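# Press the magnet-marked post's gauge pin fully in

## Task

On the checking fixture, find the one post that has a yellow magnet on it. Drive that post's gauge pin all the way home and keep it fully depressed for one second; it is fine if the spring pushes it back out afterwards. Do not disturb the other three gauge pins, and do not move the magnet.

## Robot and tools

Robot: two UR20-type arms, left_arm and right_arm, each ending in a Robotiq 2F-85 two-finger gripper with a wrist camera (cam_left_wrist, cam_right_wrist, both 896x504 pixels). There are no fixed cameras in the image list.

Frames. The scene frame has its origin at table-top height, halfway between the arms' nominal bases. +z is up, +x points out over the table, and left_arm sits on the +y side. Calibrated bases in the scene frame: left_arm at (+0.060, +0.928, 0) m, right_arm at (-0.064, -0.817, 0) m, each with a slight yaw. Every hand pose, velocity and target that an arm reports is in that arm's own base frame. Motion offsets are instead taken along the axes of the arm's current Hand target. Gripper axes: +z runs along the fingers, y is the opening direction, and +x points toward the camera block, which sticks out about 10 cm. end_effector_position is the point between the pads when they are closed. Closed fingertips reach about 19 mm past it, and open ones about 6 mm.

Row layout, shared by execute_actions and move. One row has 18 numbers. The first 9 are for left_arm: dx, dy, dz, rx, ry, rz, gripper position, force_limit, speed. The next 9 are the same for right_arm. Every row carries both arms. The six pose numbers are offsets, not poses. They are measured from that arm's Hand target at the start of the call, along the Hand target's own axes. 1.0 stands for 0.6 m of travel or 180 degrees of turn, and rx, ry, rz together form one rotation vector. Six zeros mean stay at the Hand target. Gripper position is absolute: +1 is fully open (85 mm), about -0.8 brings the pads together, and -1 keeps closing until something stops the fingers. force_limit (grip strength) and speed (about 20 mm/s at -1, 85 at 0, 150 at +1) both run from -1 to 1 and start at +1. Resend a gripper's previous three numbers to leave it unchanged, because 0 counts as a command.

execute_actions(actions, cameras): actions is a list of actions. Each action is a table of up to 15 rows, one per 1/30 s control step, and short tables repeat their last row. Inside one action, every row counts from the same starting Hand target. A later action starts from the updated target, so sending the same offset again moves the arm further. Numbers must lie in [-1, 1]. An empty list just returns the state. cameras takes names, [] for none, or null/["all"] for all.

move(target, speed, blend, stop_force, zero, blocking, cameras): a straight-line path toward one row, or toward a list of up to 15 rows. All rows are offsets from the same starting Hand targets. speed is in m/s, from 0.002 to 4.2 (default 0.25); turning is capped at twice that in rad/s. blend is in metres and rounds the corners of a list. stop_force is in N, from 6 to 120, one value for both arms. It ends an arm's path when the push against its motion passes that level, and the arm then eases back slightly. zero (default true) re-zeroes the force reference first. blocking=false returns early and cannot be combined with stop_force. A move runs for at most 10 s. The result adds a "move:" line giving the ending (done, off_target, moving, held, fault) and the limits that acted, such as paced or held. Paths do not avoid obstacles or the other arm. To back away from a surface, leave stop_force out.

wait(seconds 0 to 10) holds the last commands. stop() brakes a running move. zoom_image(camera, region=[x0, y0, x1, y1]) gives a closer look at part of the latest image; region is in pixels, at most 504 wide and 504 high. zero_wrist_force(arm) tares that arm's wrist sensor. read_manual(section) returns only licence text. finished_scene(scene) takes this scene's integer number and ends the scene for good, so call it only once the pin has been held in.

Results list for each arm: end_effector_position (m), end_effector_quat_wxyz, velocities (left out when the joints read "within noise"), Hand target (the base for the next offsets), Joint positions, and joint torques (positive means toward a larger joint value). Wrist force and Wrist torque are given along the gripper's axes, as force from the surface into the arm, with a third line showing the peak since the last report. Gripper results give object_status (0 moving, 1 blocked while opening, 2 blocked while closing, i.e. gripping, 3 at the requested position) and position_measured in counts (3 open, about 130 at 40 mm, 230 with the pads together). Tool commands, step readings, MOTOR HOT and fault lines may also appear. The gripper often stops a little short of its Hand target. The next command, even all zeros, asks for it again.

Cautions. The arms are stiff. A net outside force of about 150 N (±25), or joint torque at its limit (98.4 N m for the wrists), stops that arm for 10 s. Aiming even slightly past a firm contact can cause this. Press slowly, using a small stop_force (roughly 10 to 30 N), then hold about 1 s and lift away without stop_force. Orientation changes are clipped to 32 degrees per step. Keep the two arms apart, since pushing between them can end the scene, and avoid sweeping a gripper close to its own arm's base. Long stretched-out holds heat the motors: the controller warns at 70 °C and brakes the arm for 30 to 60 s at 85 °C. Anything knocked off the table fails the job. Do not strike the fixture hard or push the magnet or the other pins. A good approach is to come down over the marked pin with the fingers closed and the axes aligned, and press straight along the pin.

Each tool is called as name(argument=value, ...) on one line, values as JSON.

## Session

execute_actions(actions=[])

Scene clock: 0.00 s.
left_arm: end_effector_position=(+0.3071, -0.4220, +0.1602) position_measured=3 object_status=3 end_effector_quat_wxyz=(+0.066, +0.956, -0.074, +0.275) | right_arm: end_effector_position=(+0.4900, -0.3027, +0.2369) position_measured=3 object_status=3 end_effector_quat_wxyz=(+0.548, -0.467, -0.511, -0.471)
Joint positions: left_arm=[-1.763 -1.739 2.857 -2.766 -1.003 1.555] | right_arm=[2.511 -2.074 -2.06 -2.212 2.389 -0.015]
Joint velocities: within noise
Joint torques (N m): no reading
Motor temperatures (°C): left_arm=[24 35 26 38 34 33] | right_arm=[28 35 35 36 33 38]
Wrist force (N): no reading
Wrist torque (N m): no reading
Wrist force, peak (N): no reading
Hand target: left_arm +0.3071, -0.4220, +0.1602; +0.066, +0.956, -0.074, +0.275 | right_arm +0.4900, -0.3027, +0.2369; +0.548, -0.467, -0.511, -0.471
Tool commands: left_gripper/position=+1.0 left_gripper/force_limit=+1.0 left_gripper/speed=+1.0 right_gripper/position=+1.0 right_gripper/force_limit=+1.0 right_gripper/speed=+1.0
camera_calibration:
cam_left_wrist: T_world_to_cam=[[-0.285835, -0.958093, 0.0188626, -0.30276], [-0.929607, 0.27245, -0.248197, 0.463413], [0.232657, -0.0884782, -0.968526, 0.172428], [0, 0, 0, 1]] pos_world=[0.304136, -0.401073, 0.28773]
cam_right_wrist: T_world_to_cam=[[0.978979, 0.0562001, -0.196068, -0.399553], [-0.174505, -0.266853, -0.947807, 0.238768], [-0.105588, 0.962097, -0.251436, 0.530477], [0, 0, 0, 1]] pos_world=[0.488832, -0.424199, 0.281347]

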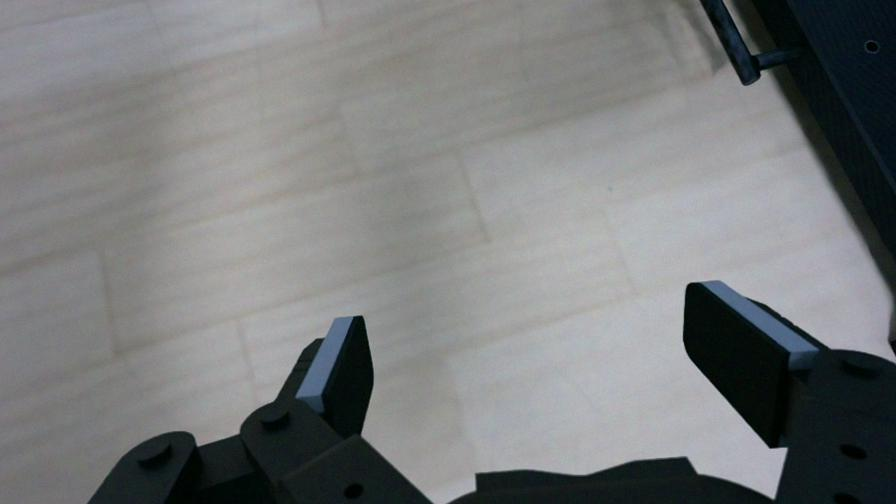

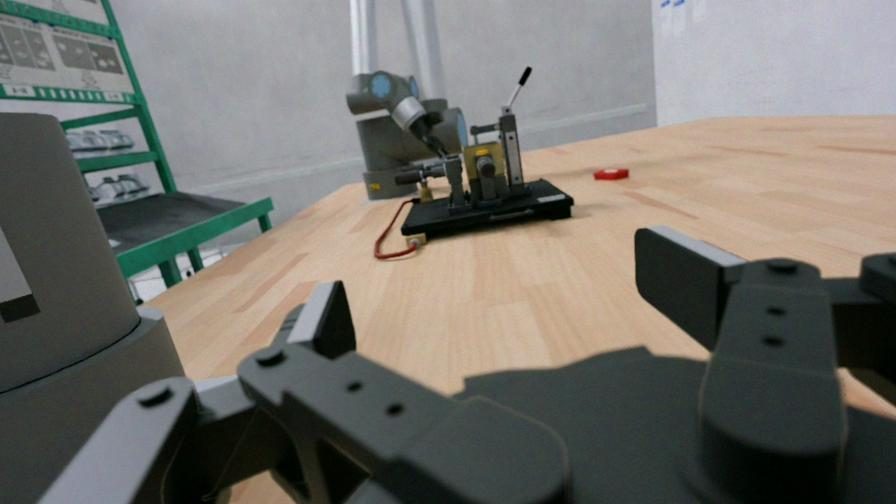

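zoom_image(camera="cam_right_wrist", region=[350, 50, 600, 270])

Scaled by 2.016 from the camera's 896x504 image, which has a finer 1280x720 frame.

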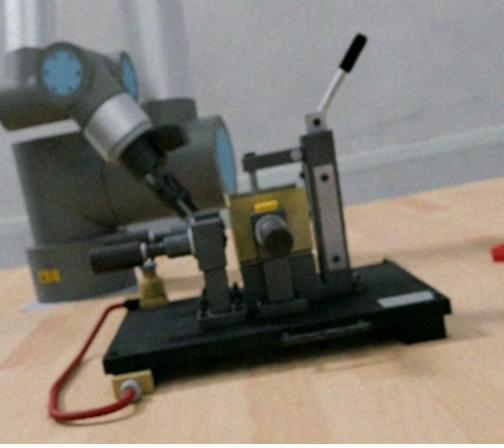

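move(target=[0,0,0,0,0,0,1,1,1,0.083,0.302,0.728,-0.0386,-0.513,0.022,-1,0,0], speed=0.45, cameras=["cam_right_wrist"])

Scene clock: 3.77 s.
left_arm: end_effector_position=(+0.3071, -0.4220, +0.1602) position_measured=3 object_status=3 end_effector_quat_wxyz=(+0.066, +0.956, -0.074, +0.275) | right_arm: end_effector_position=(+0.6189, +0.1506, +0.2998) position_measured=232 object_status=3 end_effector_quat_wxyz=(+0.001, +0.707, +0.707, -0.001)
Joint positions: left_arm=[-1.763 -1.739 2.857 -2.766 -1.003 1.555] | right_arm=[3.702 -1.424 -2.387 -0.902 1.569 2.131]
Joint velocities: within noise
Joint torques (N m): left_arm=[2.84 -13.46 -54.62 -10.44 3.24 -0.33] | right_arm=[18.41 23.85 101.97 5.47 -3.05 5]
Motor temperatures (°C): left_arm=[24 35 26 38 34 33] | right_arm=[28 35 35 36 33 38]
Wrist force (N): left_arm=[0.0 0.2 -0.3] | right_arm=[-0.6 2.2 2.3]
Wrist torque (N m): left_arm=[0.04 0.01 0.00] | right_arm=[1.34 0.04 -0.55]
Wrist force, peak (N): left_arm=[-0.1 -0.5 -0.2] | right_arm=[4.0 2.8 2.1]
Hand target: left_arm +0.3071, -0.4220, +0.1602; +0.066, +0.956, -0.074, +0.275 | right_arm +0.6190, +0.1506, +0.2998; +0.001, +0.707, +0.707, -0.001
Off the commanded pose: left_arm 0.000 m, 0 deg | right_arm 0.000 m, 0 deg.
move: done
camera_calibration:
cam_right_wrist: T_world_to_cam=[[0.984128, -0.162554, 0.0711848, -0.589327], [-0.176262, -0.941893, 0.285954, 0.174746], [0.0205655, -0.293963, -0.955596, 0.445988], [0, 0, 0, 1]] pos_world=[0.601602, 0.199898, 0.418166]
Images, in order (width x height): cam_right_wrist 896x504.

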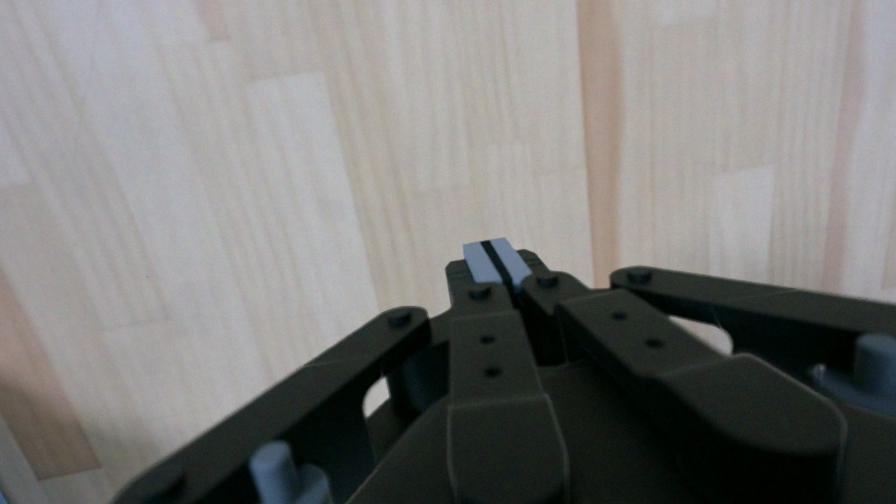

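move(target=[0,0,0,0,0,0,1,1,1,0.75,-0.187,-0.06,0,0,0,-1,0,0], speed=0.4, cameras=["cam_right_wrist"])

Scene clock: 7.30 s.
left_arm: end_effector_position=(+0.3071, -0.4220, +0.1602) position_measured=3 object_status=3 end_effector_quat_wxyz=(+0.066, +0.956, -0.074, +0.275) | right_arm: end_effector_position=(+0.5064, +0.6004, +0.3347) position_measured=232 object_status=3 end_effector_quat_wxyz=(+0.001, +0.707, +0.707, -0.001)
Joint positions: left_arm=[-1.763 -1.739 2.857 -2.766 -1.003 1.555] | right_arm=[4.271 -1.582 -2.185 -0.947 1.57 2.699]
Joint velocities: within noise
Joint torques (N m): left_arm=[0 -11.26 -55.27 -9.97 3.47 -1.23] | right_arm=[24.46 54.91 102.95 5.74 -4.15 5.68]
Motor temperatures (°C): left_arm=[24 35 26 38 34 33] | right_arm=[28 35 35 36 33 38]
Wrist force (N): left_arm=[-0.1 -0.1 0.1] | right_arm=[-0.8 2.1 2.1]
Wrist torque (N m): left_arm=[-0.02 0.02 0.00] | right_arm=[1.40 0.14 -0.46]
Wrist force, peak (N): left_arm=[0.4 0.1 -0.3] | right_arm=[-4.6 3.2 2.6]
Hand target: left_arm +0.3071, -0.4220, +0.1602; +0.066, +0.956, -0.074, +0.275 | right_arm +0.5064, +0.6006, +0.3348; +0.001, +0.707, +0.707, -0.001
Off the commanded pose: left_arm 0.000 m, 0 deg | right_arm 0.000 m, 0 deg.
move: done
camera_calibration:
cam_right_wrist: T_world_to_cam=[[0.98413, -0.162532, 0.0712102, -0.407916], [-0.176252, -0.94184, 0.286134, 0.568432], [0.0205627, -0.294145, -0.95554, 0.614069], [0, 0, 0, 1]] pos_world=[0.489003, 0.649698, 0.453167]
Images, in order (width x height): cam_right_wrist 896x504.

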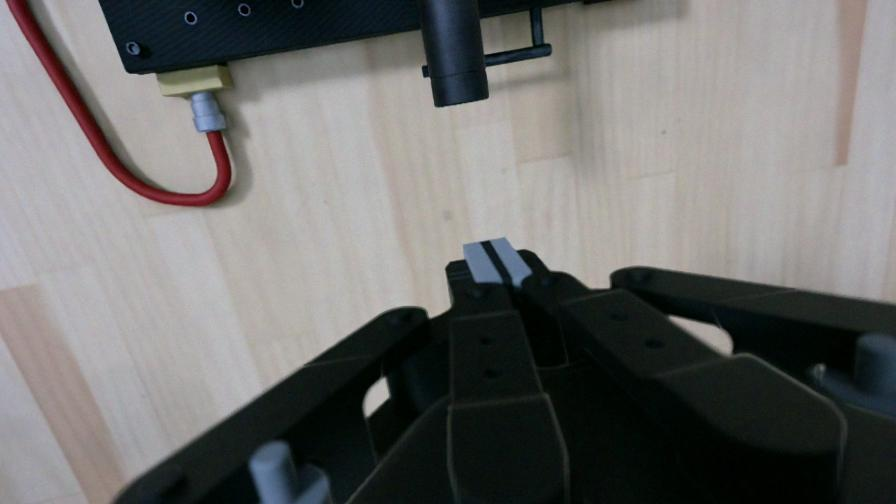

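move(target=[[0,0,0,0,0,0,1,1,1,0,0.0218,0.281,0,0,0,-1,0,0],[0,0,0,0,0,0,1,1,1,0.04,0.0218,0.281,0,0,0,-1,0,0]], speed=[0.25,0.1], cameras=["cam_right_wrist"])

Scene clock: 9.13 s.
left_arm: end_effector_position=(+0.3071, -0.4220, +0.1602) position_measured=3 object_status=3 end_effector_quat_wxyz=(+0.066, +0.956, -0.074, +0.275) | right_arm: end_effector_position=(+0.5195, +0.6240, +0.1662) position_measured=232 object_status=3 end_effector_quat_wxyz=(+0.001, +0.707, +0.707, -0.001)
Joint positions: left_arm=[-1.763 -1.739 2.857 -2.766 -1.003 1.555] | right_arm=[4.269 -1.783 -2.27 -0.661 1.569 2.697]
Joint velocities: within noise
Joint torques (N m): left_arm=[-1.12 -12.18 -54.14 -9.73 3.17 -1.31] | right_arm=[18.53 87.15 91.19 4.48 3.75 4.58]
Motor temperatures (°C): left_arm=[24 35 26 38 34 33] | right_arm=[28 35 35 36 33 38]
Wrist force (N): left_arm=[0.0 0.0 0.0] | right_arm=[-0.9 2.4 2.1]
Wrist torque (N m): left_arm=[0.00 0.01 0.01] | right_arm=[1.53 0.13 -0.39]
Wrist force, peak (N): left_arm=[-0.2 -0.4 0.1] | right_arm=[-0.6 2.8 4.5]
Hand target: left_arm +0.3071, -0.4220, +0.1602; +0.066, +0.956, -0.074, +0.275 | right_arm +0.5195, +0.6243, +0.1661; +0.001, +0.707, +0.707, -0.001
Off the commanded pose: left_arm 0.000 m, 0 deg | right_arm 0.000 m, 0 deg.
move: done
camera_calibration:
cam_right_wrist: T_world_to_cam=[[0.984113, -0.162624, 0.0712398, -0.404903], [-0.176348, -0.941825, 0.286125, 0.641252], [0.0205646, -0.294143, -0.95554, 0.459635], [0, 0, 0, 1]] pos_world=[0.502102, 0.673298, 0.284567]
Images, in order (width x height): cam_right_wrist 896x504.

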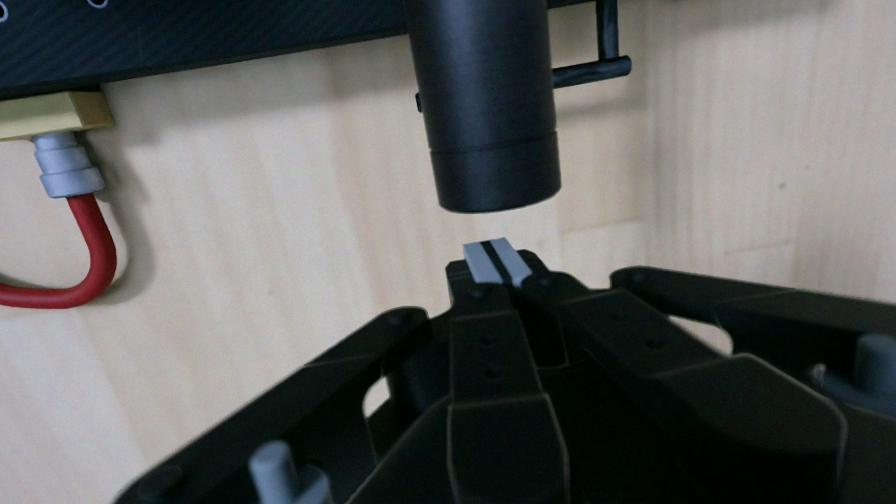

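move(target=[0,0,0,0,0,0,1,1,1,0.045,0.003,0,0,0,0,-1,0,0], speed=0.05, stop_force=40, cameras=[])

move(target=[0,0,0,0,0,0,1,1,1,0.04,0,0,0,0,0,-1,0,0], speed=0.009, stop_force=50, cameras=["cam_right_wrist"])

wait(seconds=1.0, cameras=[])

Scene clock: 10.93 s.
left_arm: end_effector_position=(+0.3071, -0.4220, +0.1602) position_measured=3 object_status=3 end_effector_quat_wxyz=(+0.066, +0.956, -0.074, +0.275) | right_arm: end_effector_position=(+0.5213, +0.6513, +0.1661) position_measured=232 object_status=3 end_effector_quat_wxyz=(+0.001, +0.707, +0.707, -0.001)
Joint positions: left_arm=[-1.763 -1.739 2.857 -2.766 -1.003 1.555] | right_arm=[4.281 -1.804 -2.24 -0.67 1.57 2.71]
Joint velocities: within noise
Joint torques (N m): left_arm=[-1.73 -12.86 -54.31 -8.84 4.1 -0.65] | right_arm=[26.12 94.68 90.88 10.51 4.99 5.68]
Motor temperatures (°C): left_arm=[24 35 26 38 34 33] | right_arm=[28 35 35 36 33 38]
Wrist force (N): left_arm=[0.1 0.1 0.1] | right_arm=[-12.3 0.3 3.9]
Wrist torque (N m): left_arm=[0.02 -0.02 0.00] | right_arm=[1.54 0.38 -0.45]
Wrist force, peak (N): left_arm=[-0.4 0.2 0.1] | right_arm=[-12.4 0.0 3.7]
Hand target: left_arm +0.3071, -0.4220, +0.1602; +0.066, +0.956, -0.074, +0.275 | right_arm +0.5213, +0.6513, +0.1661; +0.001, +0.707, +0.707, -0.001
Off the commanded pose: left_arm 0.000 m, 0 deg | right_arm 0.000 m, 0 deg.
move: done
No camera images: "cameras" was empty.

Scene clock: 12.93 s.
left_arm: end_effector_position=(+0.3071, -0.4220, +0.1602) position_measured=3 object_status=3 end_effector_quat_wxyz=(+0.066, +0.956, -0.074, +0.275) | right_arm: end_effector_position=(+0.5212, +0.6589, +0.1659) position_measured=232 object_status=3 end_effector_quat_wxyz=(+0.001, +0.707, +0.707, -0.001)
Joint positions: left_arm=[-1.763 -1.739 2.857 -2.766 -1.003 1.555] | right_arm=[4.285 -1.81 -2.232 -0.673 1.57 2.714]
Joint velocities: within noise
Joint torques (N m): left_arm=[1.11 -12.29 -54.51 -10.25 3.02 -0.73] | right_arm=[12.96 141.55 102.53 28.7 14.28 -7.01]
Motor temperatures (°C): left_arm=[24 35 26 38 34 33] | right_arm=[28 35 35 36 33 38]
Wrist force (N): left_arm=[-0.2 0.1 -0.3] | right_arm=[-53.3 9.1 7.1]
Wrist torque (N m): left_arm=[0.01 0.04 0.00] | right_arm=[1.62 0.63 -0.55]
Wrist force, peak (N): left_arm=[0.5 0.1 -0.3] | right_arm=[-81.2 4.0 -17.1]
Hand target: left_arm +0.3071, -0.4220, +0.1602; +0.066, +0.956, -0.074, +0.275 | right_arm +0.5212, +0.6589, +0.1659; +0.001, +0.707, +0.707, -0.001 (not the last commanded pose)
Off the commanded pose: left_arm 0.000 m, 0 deg | right_arm 0.016 m, 0 deg.
move: contact (right_arm)
camera_calibration:
cam_right_wrist: T_world_to_cam=[[0.984132, -0.16254, 0.0711684, -0.40101], [-0.176254, -0.941744, 0.286449, 0.674421], [0.0204629, -0.294448, -0.955449, 0.469849], [0, 0, 0, 1]] pos_world=[0.503902, 0.708298, 0.284268]
Images, in order (width x height): cam_right_wrist 896x504.

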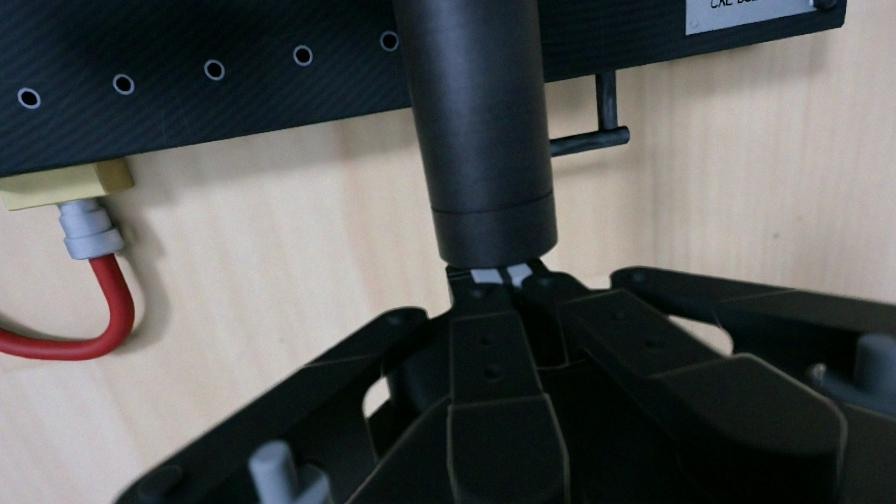

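Scene clock: 13.93 s.
left_arm: end_effector_position=(+0.3071, -0.4220, +0.1602) position_measured=3 object_status=3 end_effector_quat_wxyz=(+0.066, +0.956, -0.074, +0.275) | right_arm: end_effector_position=(+0.5212, +0.6589, +0.1659) position_measured=232 object_status=3 end_effector_quat_wxyz=(+0.001, +0.707, +0.707, -0.001)
Joint positions: left_arm=[-1.763 -1.739 2.857 -2.766 -1.003 1.555] | right_arm=[4.285 -1.81 -2.232 -0.673 1.57 2.714]
Joint velocities: within noise
Joint torques (N m): left_arm=[-3.95 -9.87 -56.7 -9.65 3.7 -1.08] | right_arm=[11.21 140.82 106.91 25 13.95 -7.57]
Motor temperatures (°C): left_arm=[24 35 26 38 34 33] | right_arm=[28 35 35 36 33 38]
Wrist force (N): left_arm=[0.1 -0.2 -0.2] | right_arm=[-51.4 9.7 12.4]
Wrist torque (N m): left_arm=[-0.02 -0.01 0.00] | right_arm=[1.61 0.63 -0.53]
Wrist force, peak (N): left_arm=[-0.5 -0.1 -0.2] | right_arm=[-53.3 9.0 7.6]
Hand target: left_arm +0.3071, -0.4220, +0.1602; +0.066, +0.956, -0.074, +0.275 | right_arm +0.5212, +0.6589, +0.1659; +0.001, +0.707, +0.707, -0.001 (not the last commanded pose)
Tool commands: left_gripper/position=+1.0 left_gripper/force_limit=+1.0 left_gripper/speed=+1.0 right_gripper/position=-1.0 right_gripper/force_limit=+0.0 right_gripper/speed=+0.0
Off the commanded pose: left_arm 0.000 m, 0 deg | right_arm 0.016 m, 0 deg.
wait: 1.00 s; at rest by 0.17 s
No camera images: "cameras" was empty.

move(target=[0,0,0,0,0,0,1,1,1,-0.08,0,0,0,0,0,-1,0,0], speed=0.08, cameras=[])

finished_scene(scene=3)

Scene clock: 15.10 s.
left_arm: end_effector_position=(+0.3071, -0.4220, +0.1602) position_measured=3 object_status=3 end_effector_quat_wxyz=(+0.066, +0.956, -0.074, +0.275) | right_arm: end_effector_position=(+0.5212, +0.6111, +0.1661) position_measured=232 object_status=3 end_effector_quat_wxyz=(+0.001, +0.707, +0.707, -0.001)
Joint positions: left_arm=[-1.763 -1.739 2.857 -2.766 -1.003 1.555] | right_arm=[4.26 -1.775 -2.282 -0.658 1.569 2.688]
Joint velocities: within noise
Joint torques (N m): left_arm=[-3.05 -8.5 -52.83 -9.98 3.74 -1.28] | right_arm=[-20.9 125.73 54.09 14.86 -3.58 -8.28]
Motor temperatures (°C): left_arm=[24 35 26 38 34 33] | right_arm=[28 35 35 36 33 38]
Wrist force (N): left_arm=[-0.1 -0.2 -0.2] | right_arm=[-1.4 1.6 1.9]
Wrist torque (N m): left_arm=[-0.02 0.01 0.00] | right_arm=[1.36 0.21 -0.41]
Wrist force, peak (N): left_arm=[0.0 0.3 -0.3] | right_arm=[-51.3 9.7 12.5]
Hand target: left_arm +0.3071, -0.4220, +0.1602; +0.066, +0.956, -0.074, +0.275 | right_arm +0.5212, +0.6109, +0.1661; +0.001, +0.707, +0.707, -0.001
Off the commanded pose: left_arm 0.000 m, 0 deg | right_arm 0.000 m, 0 deg.
move: done
No camera images: "cameras" was empty.

The scene is finished: the task was done.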